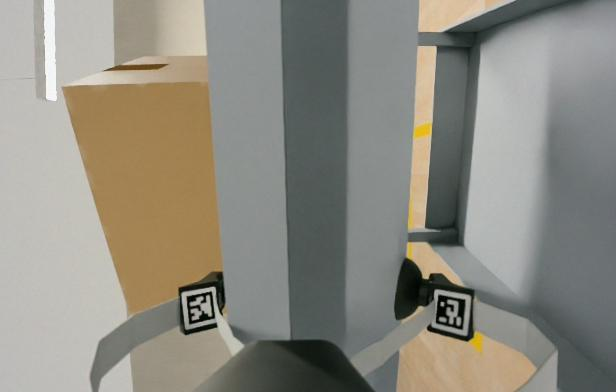

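Request:
move:
  blocking: false
  r2: {"base":{"translate_m":0.25,"strafe_m":0.04},"pace":"slow","contact_limits":{"translate_m":0.6}}
  cameras: []

Request:
wait:
  seconds: 4
  cameras: ["r2_head_camera","r2_head_right_camera"]

Scene clock: 1273.43 s.
move: r2 moving
r1: as last shown
r1.lidar_m: 5.17 0.35 0.25 - 0.25 0.25 0.53 0.44 0.38 0.36 0.44 4.00
r1.motor_effort: lift_m=+19(19) arm_m=-4(4) wheel_0=-32(33) wheel_1=+32(32) wheel_2=+8(8)
r1.servo_current: wrist_yaw_rad=46(52) wrist_pitch_rad=39(46) wrist_roll_rad=52(65) gripper_m=46(46)
r1.contact_limits: strafe_m 1
r1.wrist_depth_mm: - 134 255 - 370 237 175 / - 121 134 - 375 227 176 / - 124 157 - 379 244 177 / 108 135 208 - 384 231 178 / 213 - - - 387 232 179 / 222 615 190 1182 191 233 179 / 218 759 750 154 357 208 179
r2.base_odometry: x=-3.891 y=-0.406 heading=+3.093
r2.turned_by_wheels: +0.000
r2.turned_by_imu: +0.001
r2.base_tilt: forward=-0.7 right=+0.1
r2.lidar_m: 0.40 0.44 0.89 2.18 2.29 3.24 - 3.56 0.39 0.36 0.44 0.40
r2.base_status: translate_m moving; strafe_m moving
r2.joint_positions: lift_m=+0.673 arm_m=+0.000 wrist_yaw_rad=+0.001 wrist_pitch_rad=+0.010 wrist_roll_rad=+1.570 gripper_m=+0.012
r2.joint_status: not commanded
r2.measured_speeds: translate_m=+0.049 strafe_m=+0.007 rotate_rad=-0.001 lift_m=+0.000 arm_m=+0.000 wrist_yaw_rad=+0.000 wrist_pitch_rad=+0.000 wrist_roll_rad=+0.000
r2.motor_effort: lift_m=+20(20) arm_m=+5(5) wheel_0=+6(12) wheel_1=+8(9) wheel_2=-12(12)
r2.servo_current: wrist_yaw_rad=52(52) wrist_pitch_rad=59(59) wrist_roll_rad=39(59) gripper_m=169(202)
r2.contact_limits: translate_m 0.6
r2.hand_pose: x=+0.4593 y=-0.0870 z=+0.8482 quat_wxyz=(+0.707, +0.707, +0.004, -0.003) (m; r2's base frame)
r2.wrist_depth_mm: - - - 175 177 - - / - 375 123 180 183 759 - / - 389 384 187 190 - - / - 418 407 193 198 798 - / - 459 209 203 204 - - / - 484 157 212 193 164 - / - - - - - 1618 -
pictures: none
No camera images: "cameras" was empty.

Scene clock: 1276.73 s.
earlier move: r2 done
r1.base_odometry: x=-1.870 y=-0.286 heading=-2.373
r1.turned_by_wheels: +0.000
r1.turned_by_imu: +0.000
r1.base_tilt: forward=-1.6 right=+1.3
r1.lidar_m: 5.15 0.34 0.25 - 0.25 0.25 0.53 0.64 0.44 0.45 2.88 3.98
r1.base_status: not commanded
r1.joint_positions: lift_m=+0.124 arm_m=+0.000 wrist_yaw_rad=+3.196 wrist_pitch_rad=+0.002 wrist_roll_rad=+0.000 gripper_m=+0.056
r1.joint_status: not commanded
r1.measured_speeds: all 0
r1.motor_effort: lift_m=+19(19) arm_m=-4(4) wheel_0=-32(33) wheel_1=+31(32) wheel_2=+8(8)
r1.servo_current: wrist_yaw_rad=26(72) wrist_pitch_rad=46(52) wrist_roll_rad=39(65) gripper_m=46(52)
r1.contact_limits: strafe_m 1
r1.hand_pose: x=-0.1218 y=+0.0717 z=+0.3019 quat_wxyz=(-0.027, -0.001, +0.000, +1.000) (m; r1's base frame)
r1.wrist_depth_mm: - 135 136 - 368 237 175 / - 121 135 - 373 228 176 / - 124 157 - 379 244 177 / 108 135 208 - 389 231 179 / 137 - - 1661 387 232 180 / 220 991 190 1182 191 232 179 / 759 723 750 153 357 208 179
r2.base_odometry: x=-4.130 y=-0.432 heading=+3.093
r2.turned_by_wheels: +0.000
r2.turned_by_imu: +0.000
r2.base_tilt: forward=-0.7 right=+0.1
r2.lidar_m: 0.46 0.46 0.58 1.70 2.24 3.13 - 3.66 0.45 0.48 0.74 0.37
r2.base_status: done
r2.joint_positions: lift_m=+0.673 arm_m=+0.000 wrist_yaw_rad=-0.001 wrist_pitch_rad=+0.001 wrist_roll_rad=+1.570 gripper_m=+0.011
r2.joint_status: not commanded
r2.measured_speeds: all 0
r2.motor_effort: lift_m=+19(21) arm_m=-4(5) wheel_0=+5(12) wheel_1=+5(9) wheel_2=-8(14)
r2.servo_current: wrist_yaw_rad=46(65) wrist_pitch_rad=33(65) wrist_roll_rad=39(59) gripper_m=65(202)
r2.contact_limits: translate_m 0.6
r2.hand_pose: x=+0.4593 y=-0.0876 z=+0.8507 quat_wxyz=(+0.707, +0.707, +0.000, -0.001) (m; r2's base frame)
r2.wrist_depth_mm: 1618 345 345 107 162 - - / - 384 375 118 175 - - / - 445 424 126 190 - - / - - 500 141 208 - - / - - - 156 232 1808 525 / - - 193 175 185 1661 469 / - - - - - 1537 1229
wait: 3.30 of 4 s (r2 has come to rest)
pictures: r2_head_camera, r2_head_right_camera
Images, in order (width x height): r2_head_camera 420x560, r2_head_right_camera 420x672.

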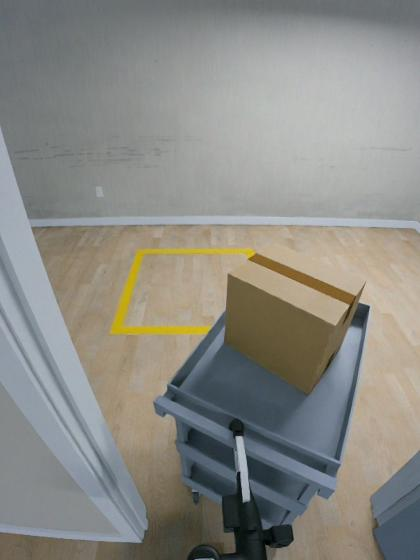

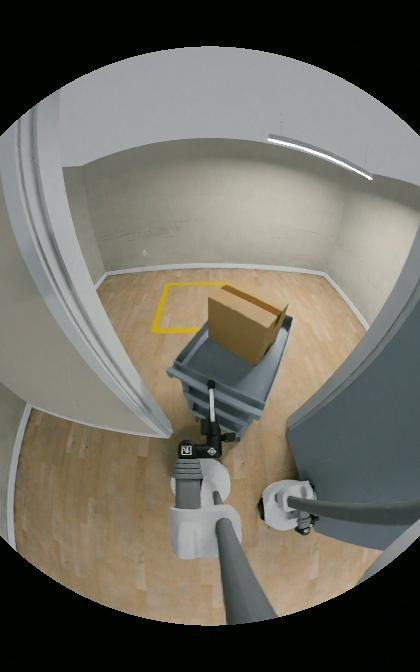

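Request:
move:
  blocking: false
  r2: {"base":{"translate_m":0.28,"strafe_m":-0.13},"pace":"slow","contact_limits":{"translate_m":0.6}}
  cameras: []

Request:
wait:
  seconds: 5
  cameras: ["r2_head_camera","r2_head_right_camera"]

Scene clock: 1296.90 s.
move: r2 moving
r1: as last shown
r1.lidar_m: 5.16 0.34 0.25 - 0.25 0.25 0.53 0.64 0.44 0.46 2.89 4.02
r1.motor_effort: lift_m=+19(19) arm_m=-3(4) wheel_0=-33(33) wheel_1=+32(32) wheel_2=+8(8)
r1.servo_current: wrist_yaw_rad=59(59) wrist_pitch_rad=39(52) wrist_roll_rad=59(59) gripper_m=46(46)
r1.contact_limits: strafe_m 1
r1.wrist_depth_mm: - 134 136 - 373 237 175 / - 121 135 - 377 228 176 / - 124 157 - 382 243 177 / 109 135 208 - 384 232 178 / 137 - - 1983 387 232 179 / 221 991 192 1138 190 233 180 / 750 723 759 153 355 208 179
r2.base_odometry: x=-4.142 y=-0.426 heading=+3.093
r2.turned_by_wheels: +0.000
r2.turned_by_imu: +0.001
r2.base_tilt: forward=-0.7 right=+0.0
r2.lidar_m: 0.45 0.43 0.54 1.65 2.26 3.15 - 3.61 0.46 0.48 0.75 0.36
r2.base_status: translate_m moving; strafe_m moving
r2.joint_positions: lift_m=+0.673 arm_m=+0.000 wrist_yaw_rad=-0.001 wrist_pitch_rad=+0.001 wrist_roll_rad=+1.570 gripper_m=+0.011
r2.joint_status: not commanded
r2.measured_speeds: translate_m=+0.048 strafe_m=-0.022 rotate_rad=+0.002 lift_m=+0.000 arm_m=+0.000 wrist_yaw_rad=+0.000 wrist_pitch_rad=+0.000 wrist_roll_rad=+0.000
r2.motor_effort: lift_m=+19(19) arm_m=-4(4) wheel_0=+8(11) wheel_1=+5(7) wheel_2=-10(12)
r2.servo_current: wrist_yaw_rad=39(59) wrist_pitch_rad=46(46) wrist_roll_rad=33(52) gripper_m=65(72)
r2.contact_limits: translate_m 0.6
r2.hand_pose: x=+0.4593 y=-0.0876 z=+0.8507 quat_wxyz=(+0.707, +0.707, +0.000, -0.001) (m; r2's base frame)
r2.wrist_depth_mm: 1576 349 345 104 158 - - / - 384 375 113 171 - - / - 449 427 122 187 - - / - - 508 136 206 - - / - - - 152 229 1808 512 / - - 194 172 185 1661 480 / - - - - 279 1430 1229
pictures: none
No camera images: "cameras" was empty.

Scene clock: 1300.67 s.
earlier move: r2 done
r1.base_odometry: x=-1.870 y=-0.286 heading=-2.373
r1.turned_by_wheels: +0.000
r1.turned_by_imu: +0.000
r1.base_tilt: forward=-1.6 right=+1.3
r1.lidar_m: 5.15 0.34 0.25 - 0.25 0.26 0.52 0.49 0.52 2.73 2.89 3.99
r1.base_status: not commanded
r1.joint_positions: lift_m=+0.124 arm_m=+0.000 wrist_yaw_rad=+3.196 wrist_pitch_rad=+0.002 wrist_roll_rad=+0.000 gripper_m=+0.056
r1.joint_status: not commanded
r1.measured_speeds: all 0
r1.motor_effort: lift_m=+19(19) arm_m=-4(4) wheel_0=-32(33) wheel_1=+32(32) wheel_2=+8(8)
r1.servo_current: wrist_yaw_rad=52(72) wrist_pitch_rad=52(52) wrist_roll_rad=52(72) gripper_m=39(52)
r1.contact_limits: strafe_m 1
r1.hand_pose: x=-0.1218 y=+0.0717 z=+0.3019 quat_wxyz=(-0.027, -0.001, +0.000, +1.000) (m; r1's base frame)
r1.wrist_depth_mm: - 134 256 1255 368 236 174 / - 121 134 - 375 229 176 / - 124 157 - 382 242 177 / 108 136 204 - 387 231 179 / 213 1229 976 1661 384 232 179 / 222 723 192 1160 191 234 179 / 569 621 750 153 357 208 180
r2.base_odometry: x=-4.403 y=-0.289 heading=+3.094
r2.turned_by_wheels: +0.000
r2.turned_by_imu: +0.003
r2.base_tilt: forward=-0.7 right=+0.0
r2.lidar_m: 0.44 3.11 0.37 0.39 2.36 3.31 - 0.49 0.52 0.57 0.66 0.34
r2.base_status: done
r2.joint_positions: lift_m=+0.673 arm_m=+0.000 wrist_yaw_rad=+0.006 wrist_pitch_rad=+0.001 wrist_roll_rad=+1.570 gripper_m=+0.011
r2.joint_status: not commanded
r2.measured_speeds: all 0
r2.motor_effort: lift_m=+19(19) arm_m=-4(4) wheel_0=+8(17) wheel_1=+5(9) wheel_2=-3(12)
r2.servo_current: wrist_yaw_rad=46(65) wrist_pitch_rad=39(46) wrist_roll_rad=46(65) gripper_m=65(78)
r2.contact_limits: translate_m 0.6
r2.hand_pose: x=+0.4598 y=-0.0857 z=+0.8507 quat_wxyz=(+0.707, +0.707, +0.003, +0.002) (m; r2's base frame)
r2.wrist_depth_mm: - 340 343 - 139 - - / - 384 387 - 154 - - / - 488 439 - 173 - - / - - 521 116 196 1756 - / - - - 138 227 1756 496 / - - 193 165 184 1618 459 / - - - - - 368 368
wait: 3.77 of 5 s (r2 has come to rest)
pictures: r2_head_camera, r2_head_right_camera
Images, in order (width x height): r2_head_camera 420x560, r2_head_right_camera 420x672.

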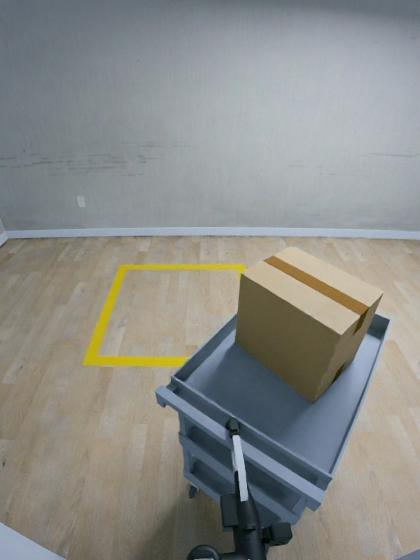

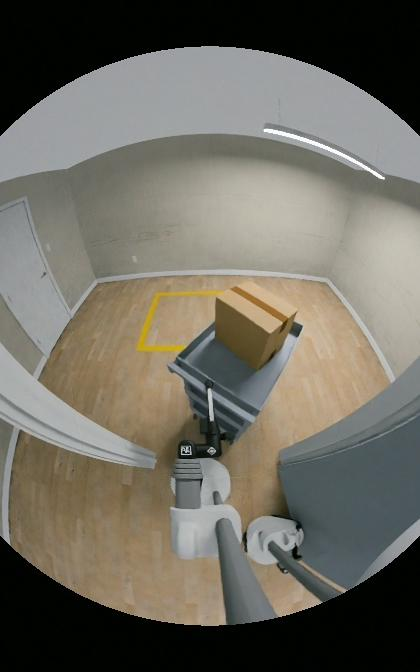

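Request:
move:
  blocking: false
  r2: {"base":{"translate_m":0.25,"strafe_m":-0.22},"pace":"slow","contact_limits":{"translate_m":0.6}}
  cameras: []

Request:
wait:
  seconds: 6
  cameras: ["r2_head_camera","r2_head_right_camera"]

Scene clock: 1311.33 s.
move: r2 moving
r1: as last shown
r1.lidar_m: 5.15 0.35 0.25 - 0.25 0.25 0.53 0.49 0.50 2.74 2.90 3.99
r1.motor_effort: lift_m=+19(19) arm_m=-3(4) wheel_0=-33(33) wheel_1=+31(32) wheel_2=+8(8)
r1.servo_current: wrist_yaw_rad=52(65) wrist_pitch_rad=46(46) wrist_roll_rad=39(59) gripper_m=46(46)
r1.contact_limits: strafe_m 1
r1.wrist_depth_mm: - 135 136 1336 373 237 175 / - 121 134 - 377 228 176 / - 124 157 - 382 242 177 / 109 136 208 - 384 231 178 / 213 1182 1008 1661 387 233 179 / 223 750 192 1182 191 233 180 / 569 615 750 153 357 208 179
r2.base_odometry: x=-4.413 y=-0.280 heading=+3.094
r2.turned_by_wheels: +0.000
r2.turned_by_imu: +0.001
r2.base_tilt: forward=-0.7 right=+0.0
r2.lidar_m: 0.45 3.12 0.38 0.38 2.37 3.34 - 0.52 0.51 0.58 0.66 0.35
r2.base_status: translate_m moving; strafe_m moving
r2.joint_positions: lift_m=+0.673 arm_m=+0.000 wrist_yaw_rad=+0.006 wrist_pitch_rad=+0.001 wrist_roll_rad=+1.570 gripper_m=+0.011
r2.joint_status: not commanded
r2.measured_speeds: translate_m=+0.039 strafe_m=-0.033 rotate_rad=+0.002 lift_m=+0.000 arm_m=+0.000 wrist_yaw_rad=+0.000 wrist_pitch_rad=+0.000 wrist_roll_rad=+0.000
r2.motor_effort: lift_m=+19(19) arm_m=-3(4) wheel_0=+15(15) wheel_1=-5(5) wheel_2=-8(9)
r2.servo_current: wrist_yaw_rad=46(65) wrist_pitch_rad=39(46) wrist_roll_rad=39(59) gripper_m=65(65)
r2.contact_limits: translate_m 0.6
r2.hand_pose: x=+0.4598 y=-0.0857 z=+0.8507 quat_wxyz=(+0.707, +0.707, +0.003, +0.002) (m; r2's base frame)
r2.wrist_depth_mm: - 340 332 - 138 - - / - 384 387 - 153 - - / - 488 436 - 171 - - / - - 525 114 195 1808 - / - - - 136 225 1808 492 / - - 192 163 185 1661 459 / - - - - - 370 368
pictures: none
No camera images: "cameras" was empty.

Scene clock: 1315.40 s.
earlier move: r2 done
r1.base_odometry: x=-1.870 y=-0.286 heading=-2.373
r1.turned_by_wheels: +0.000
r1.turned_by_imu: +0.000
r1.base_tilt: forward=-1.6 right=+1.3
r1.lidar_m: 5.18 0.33 0.25 - 0.25 0.25 0.49 0.60 1.07 2.75 2.86 4.02
r1.base_status: not commanded
r1.joint_positions: lift_m=+0.124 arm_m=+0.000 wrist_yaw_rad=+3.196 wrist_pitch_rad=+0.002 wrist_roll_rad=+0.000 gripper_m=+0.056
r1.joint_status: not commanded
r1.measured_speeds: all 0
r1.motor_effort: lift_m=+19(19) arm_m=-4(4) wheel_0=-33(33) wheel_1=+31(32) wheel_2=+8(8)
r1.servo_current: wrist_yaw_rad=52(72) wrist_pitch_rad=39(46) wrist_roll_rad=52(72) gripper_m=39(46)
r1.contact_limits: strafe_m 1
r1.hand_pose: x=-0.1218 y=+0.0717 z=+0.3019 quat_wxyz=(-0.027, -0.001, +0.000, +1.000) (m; r1's base frame)
r1.wrist_depth_mm: - 134 257 1464 368 238 174 / - 121 135 - 375 229 176 / - 124 158 1229 382 242 177 / 108 135 208 - 382 231 179 / 213 820 809 1618 387 232 179 / 750 707 193 1182 191 233 179 / 750 707 750 153 359 208 179
r2.base_odometry: x=-4.642 y=-0.058 heading=+3.094
r2.turned_by_wheels: +0.000
r2.turned_by_imu: +0.003
r2.base_tilt: forward=-0.7 right=+0.1
r2.lidar_m: 0.47 2.90 2.54 0.57 2.68 3.64 0.64 0.58 0.41 0.39 2.43 0.35
r2.base_status: done
r2.joint_positions: lift_m=+0.673 arm_m=+0.000 wrist_yaw_rad=+0.006 wrist_pitch_rad=+0.001 wrist_roll_rad=+1.570 gripper_m=+0.011
r2.joint_status: not commanded
r2.measured_speeds: all 0
r2.motor_effort: lift_m=+19(19) arm_m=-4(4) wheel_0=+8(18) wheel_1=-3(6) wheel_2=-4(9)
r2.servo_current: wrist_yaw_rad=52(65) wrist_pitch_rad=39(52) wrist_roll_rad=46(59) gripper_m=72(72)
r2.contact_limits: translate_m 0.6
r2.hand_pose: x=+0.4598 y=-0.0857 z=+0.8507 quat_wxyz=(+0.707, +0.707, +0.003, +0.002) (m; r2's base frame)
r2.wrist_depth_mm: - 340 334 - 142 - - / - 384 387 - 156 - - / - 459 445 107 175 - - / - - 517 122 196 - - / - - - 140 226 1661 500 / - - 193 165 184 1661 462 / - - - - - 364 370
wait: 4.07 of 6 s (r2 has come to rest)
pictures: r2_head_camera, r2_head_right_camera
Images, in order (width x height): r2_head_camera 420x560, r2_head_right_camera 420x672.

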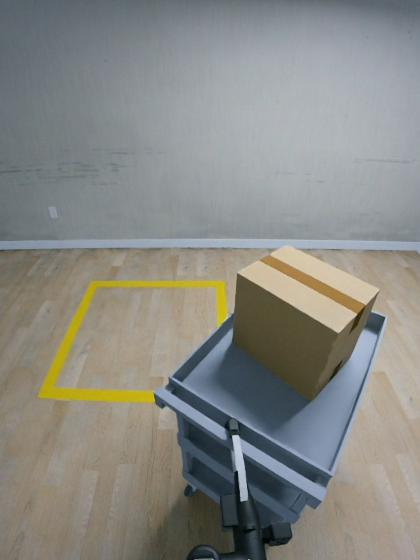

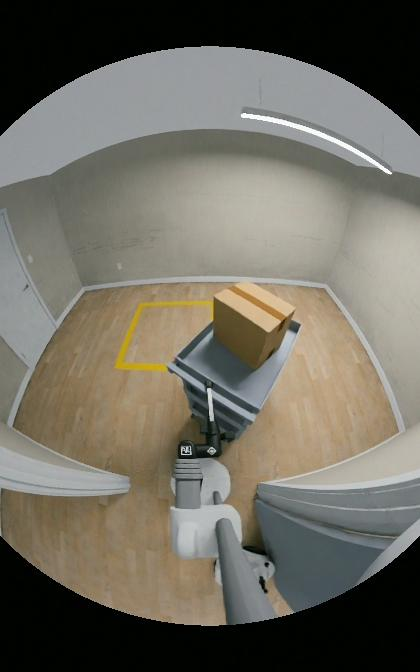

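Request:
move:
  blocking: false
  r2: {"base":{"translate_m":0.26,"strafe_m":-0.1},"pace":"slow","contact_limits":{"translate_m":0.6}}
  cameras: []

Request:
wait:
  seconds: 5
  cameras: ["r2_head_right_camera"]

Request:
move:
  blocking: false
  r2: {"base":{"strafe_m":-0.25},"pace":"slow","contact_limits":{"strafe_m":0.6}}
  cameras: []

Request:
wait:
  seconds: 4
  cameras: ["r2_head_camera","r2_head_right_camera"]

Scene clock: 1338.90 s.
move: r2 moving
r1: as last shown
r1.lidar_m: 5.17 0.33 0.25 - 0.25 0.25 0.51 0.61 1.08 2.74 2.87 3.99
r1.motor_effort: lift_m=+19(19) arm_m=-3(4) wheel_0=-33(33) wheel_1=+32(32) wheel_2=+8(8)
r1.servo_current: wrist_yaw_rad=46(59) wrist_pitch_rad=39(46) wrist_roll_rad=46(52) gripper_m=46(46)
r1.contact_limits: strafe_m 1
r1.wrist_depth_mm: - 134 1138 1464 368 237 175 / - 121 135 - 377 228 176 / - 124 157 1255 379 243 177 / 109 135 208 - 384 231 178 / 213 798 798 1366 387 231 179 / 778 715 194 1205 191 233 180 / 759 723 759 153 359 208 179
r2.base_odometry: x=-4.654 y=-0.052 heading=+3.094
r2.turned_by_wheels: +0.001
r2.turned_by_imu: +0.001
r2.base_tilt: forward=-0.7 right=+0.1
r2.lidar_m: 0.45 2.93 2.55 0.59 2.69 3.65 0.63 0.56 0.41 0.40 2.38 0.33
r2.base_status: translate_m moving; strafe_m moving
r2.joint_positions: lift_m=+0.673 arm_m=+0.000 wrist_yaw_rad=+0.006 wrist_pitch_rad=+0.001 wrist_roll_rad=+1.570 gripper_m=+0.011
r2.joint_status: not commanded
r2.measured_speeds: translate_m=+0.048 strafe_m=-0.019 rotate_rad=+0.000 lift_m=+0.000 arm_m=+0.000 wrist_yaw_rad=+0.000 wrist_pitch_rad=+0.000 wrist_roll_rad=+0.000
r2.motor_effort: lift_m=+19(19) arm_m=-4(4) wheel_0=+10(14) wheel_1=+6(7) wheel_2=-10(11)
r2.servo_current: wrist_yaw_rad=52(59) wrist_pitch_rad=39(46) wrist_roll_rad=46(52) gripper_m=65(72)
r2.contact_limits: translate_m 0.6
r2.hand_pose: x=+0.4598 y=-0.0857 z=+0.8507 quat_wxyz=(+0.707, +0.707, +0.003, +0.002) (m; r2's base frame)
r2.wrist_depth_mm: - 342 338 - 142 - - / - 382 384 - 157 - - / - 462 449 111 175 - - / - - 512 122 198 1756 - / - - - 141 228 1661 504 / - - 193 166 185 1661 462 / - - - - - 366 366
pictures: none
No camera images: "cameras" was empty.

Scene clock: 1342.40 s.
earlier move: r2 done
r1.base_odometry: x=-1.870 y=-0.286 heading=-2.373
r1.turned_by_wheels: +0.000
r1.turned_by_imu: +0.000
r1.base_tilt: forward=-1.6 right=+1.3
r1.lidar_m: 5.17 0.34 0.25 - 0.25 0.25 0.52 0.93 1.07 2.71 2.87 4.00
r1.base_status: not commanded
r1.joint_positions: lift_m=+0.124 arm_m=+0.000 wrist_yaw_rad=+3.196 wrist_pitch_rad=+0.002 wrist_roll_rad=+0.000 gripper_m=+0.056
r1.joint_status: not commanded
r1.measured_speeds: all 0
r1.motor_effort: lift_m=+19(19) arm_m=-4(4) wheel_0=-33(33) wheel_1=+32(32) wheel_2=+8(8)
r1.servo_current: wrist_yaw_rad=39(85) wrist_pitch_rad=39(52) wrist_roll_rad=39(65) gripper_m=39(46)
r1.contact_limits: strafe_m 1
r1.hand_pose: x=-0.1218 y=+0.0717 z=+0.3019 quat_wxyz=(-0.027, -0.001, +0.000, +1.000) (m; r1's base frame)
r1.wrist_depth_mm: - 134 1025 - 370 238 174 / - 121 138 1464 375 229 176 / - 124 157 1537 382 242 177 / 108 135 208 - 384 231 178 / 213 - 991 1078 387 232 179 / 1008 1205 193 1078 191 234 179 / 750 750 759 154 357 208 179
r2.base_odometry: x=-4.897 y=+0.055 heading=+3.094
r2.turned_by_wheels: -0.001
r2.turned_by_imu: -0.001
r2.base_tilt: forward=-0.7 right=+0.0
r2.lidar_m: 0.46 2.64 2.62 1.05 0.74 3.80 0.84 0.46 0.43 1.36 2.31 0.33
r2.base_status: done
r2.joint_positions: lift_m=+0.673 arm_m=+0.000 wrist_yaw_rad=-0.003 wrist_pitch_rad=+0.001 wrist_roll_rad=+1.570 gripper_m=+0.011
r2.joint_status: not commanded
r2.measured_speeds: all 0
r2.motor_effort: lift_m=+19(19) arm_m=-4(4) wheel_0=+2(14) wheel_1=+5(7) wheel_2=-8(14)
r2.servo_current: wrist_yaw_rad=59(59) wrist_pitch_rad=46(46) wrist_roll_rad=52(59) gripper_m=59(72)
r2.contact_limits: translate_m 0.6
r2.hand_pose: x=+0.4591 y=-0.0882 z=+0.8507 quat_wxyz=(+0.707, +0.707, -0.001, -0.001) (m; r2's base frame)
r2.wrist_depth_mm: - 343 336 - 137 - - / - 387 389 - 150 - - / - 500 462 - 170 - - / - - - 111 195 1661 - / - - - 135 229 1808 484 / - - 189 164 184 1708 1229 / - - - - - 370 375
wait: 3.50 of 5 s (r2 has come to rest)
pictures: r2_head_right_camera
Images, in order (width x height): r2_head_right_camera 420x672.

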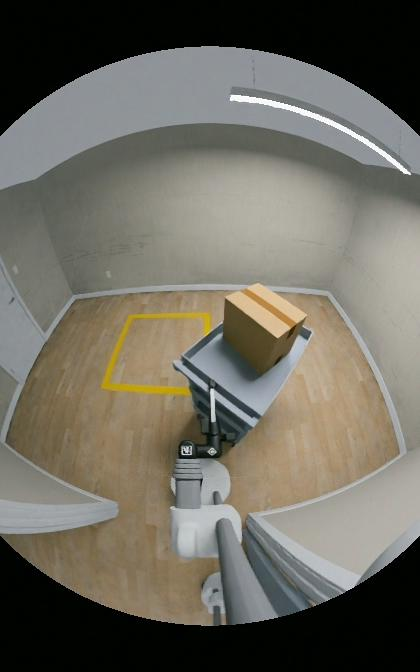

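Scene clock: 1342.90 s.
move: r2 moving
r1: as last shown
r1.lidar_m: 5.17 0.35 0.25 - 0.25 0.25 0.50 0.92 1.07 2.74 2.88 4.02
r1.motor_effort: lift_m=+19(19) arm_m=-3(4) wheel_0=-32(33) wheel_1=+32(32) wheel_2=+8(8)
r1.servo_current: wrist_yaw_rad=33(52) wrist_pitch_rad=39(52) wrist_roll_rad=26(52) gripper_m=46(46)
r1.contact_limits: strafe_m 1
r1.wrist_depth_mm: - 134 1025 - 370 236 175 / - 121 138 1397 377 228 176 / - 124 157 1576 382 243 177 / 109 135 203 - 384 231 178 / 213 - 1008 1060 382 232 179 / 991 1205 194 1042 190 233 179 / 750 759 768 153 357 208 179
r2.base_odometry: x=-4.896 y=+0.069 heading=+3.094
r2.turned_by_wheels: +0.000
r2.turned_by_imu: +0.000
r2.base_tilt: forward=-0.7 right=+0.1
r2.lidar_m: 0.44 2.65 2.65 1.06 0.73 3.81 0.84 0.43 0.45 1.36 2.31 0.31
r2.base_status: strafe_m moving
r2.joint_positions: lift_m=+0.673 arm_m=+0.000 wrist_yaw_rad=-0.002 wrist_pitch_rad=+0.001 wrist_roll_rad=+1.570 gripper_m=+0.011
r2.joint_status: not commanded
r2.measured_speeds: translate_m=+0.000 strafe_m=-0.056 rotate_rad=+0.000 lift_m=+0.000 arm_m=+0.000 wrist_yaw_rad=+0.026 wrist_pitch_rad=+0.000 wrist_roll_rad=+0.000
r2.motor_effort: lift_m=+19(19) arm_m=-4(4) wheel_0=+7(13) wheel_1=-8(8) wheel_2=-1(8)
r2.servo_current: wrist_yaw_rad=46(59) wrist_pitch_rad=39(46) wrist_roll_rad=52(52) gripper_m=65(72)
r2.contact_limits: strafe_m 0.6
r2.hand_pose: x=+0.4592 y=-0.0879 z=+0.8507 quat_wxyz=(+0.707, +0.707, +0.000, -0.001) (m; r2's base frame)
r2.wrist_depth_mm: - 342 - - 130 - - / - 389 387 - 146 - - / - 504 466 - 165 - - / - - - 105 191 1661 - / - - - 124 225 1808 484 / - - 189 159 185 1756 442 / - - - - - 373 1098
pictures: none
No camera images: "cameras" was empty.

Scene clock: 1346.07 s.
earlier move: r2 done
r1.base_odometry: x=-1.870 y=-0.286 heading=-2.373
r1.turned_by_wheels: +0.000
r1.turned_by_imu: +0.000
r1.base_tilt: forward=-1.6 right=+1.3
r1.lidar_m: 5.16 0.33 0.25 - 0.25 0.25 0.52 3.73 1.07 2.74 2.87 3.99
r1.base_status: not commanded
r1.joint_positions: lift_m=+0.124 arm_m=+0.000 wrist_yaw_rad=+3.196 wrist_pitch_rad=+0.002 wrist_roll_rad=+0.000 gripper_m=+0.056
r1.joint_status: not commanded
r1.measured_speeds: all 0
r1.motor_effort: lift_m=+19(19) arm_m=-4(4) wheel_0=-33(33) wheel_1=+32(32) wheel_2=+8(8)
r1.servo_current: wrist_yaw_rad=46(72) wrist_pitch_rad=39(52) wrist_roll_rad=33(65) gripper_m=39(46)
r1.contact_limits: strafe_m 1
r1.hand_pose: x=-0.1218 y=+0.0717 z=+0.3019 quat_wxyz=(-0.027, -0.001, +0.000, +1.000) (m; r1's base frame)
r1.wrist_depth_mm: - 134 - - 370 237 174 / - 121 134 - 377 229 176 / - 124 157 - 382 241 177 / 109 135 208 - 384 232 179 / 213 - - 991 389 231 179 / 1008 1205 194 976 190 234 179 / 750 741 768 153 355 208 179
r2.base_odometry: x=-4.885 y=+0.304 heading=+3.094
r2.turned_by_wheels: +0.000
r2.turned_by_imu: +0.001
r2.base_tilt: forward=-0.7 right=+0.1
r2.lidar_m: 0.42 2.64 2.87 1.02 0.96 1.01 0.32 0.31 0.47 1.45 2.06 0.38
r2.base_status: done
r2.joint_positions: lift_m=+0.673 arm_m=+0.000 wrist_yaw_rad=+0.008 wrist_pitch_rad=+0.001 wrist_roll_rad=+1.570 gripper_m=+0.011
r2.joint_status: not commanded
r2.measured_speeds: all 0
r2.motor_effort: lift_m=+19(19) arm_m=-4(4) wheel_0=+4(18) wheel_1=-5(8) wheel_2=+0(8)
r2.servo_current: wrist_yaw_rad=52(65) wrist_pitch_rad=33(46) wrist_roll_rad=39(59) gripper_m=65(72)
r2.contact_limits: strafe_m 0.6
r2.hand_pose: x=+0.4600 y=-0.0850 z=+0.8507 quat_wxyz=(+0.707, +0.707, +0.003, +0.002) (m; r2's base frame)
r2.wrist_depth_mm: - 359 359 113 167 - - / - 382 384 123 179 - - / - 439 430 133 194 - - / - - 488 145 211 - - / - - - 156 231 1863 - / - - 194 174 184 1756 492 / - - - - - 1808 1308
wait: 3.17 of 4 s (r2 has come to rest)
pictures: r2_head_camera, r2_head_right_camera
Images, in order (width x height): r2_head_camera 420x560, r2_head_right_camera 420x672.

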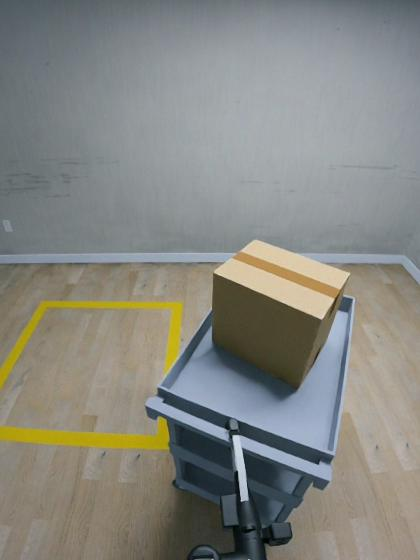

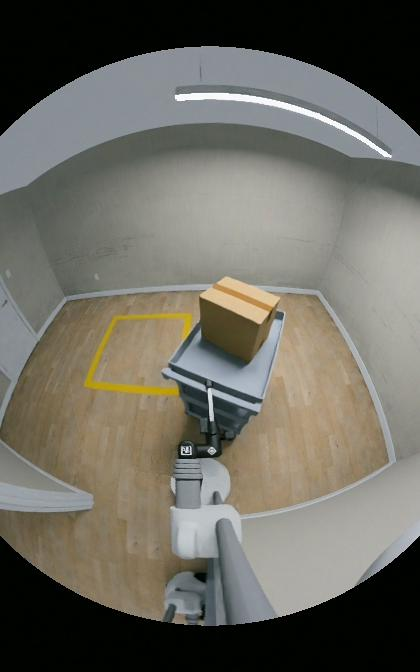

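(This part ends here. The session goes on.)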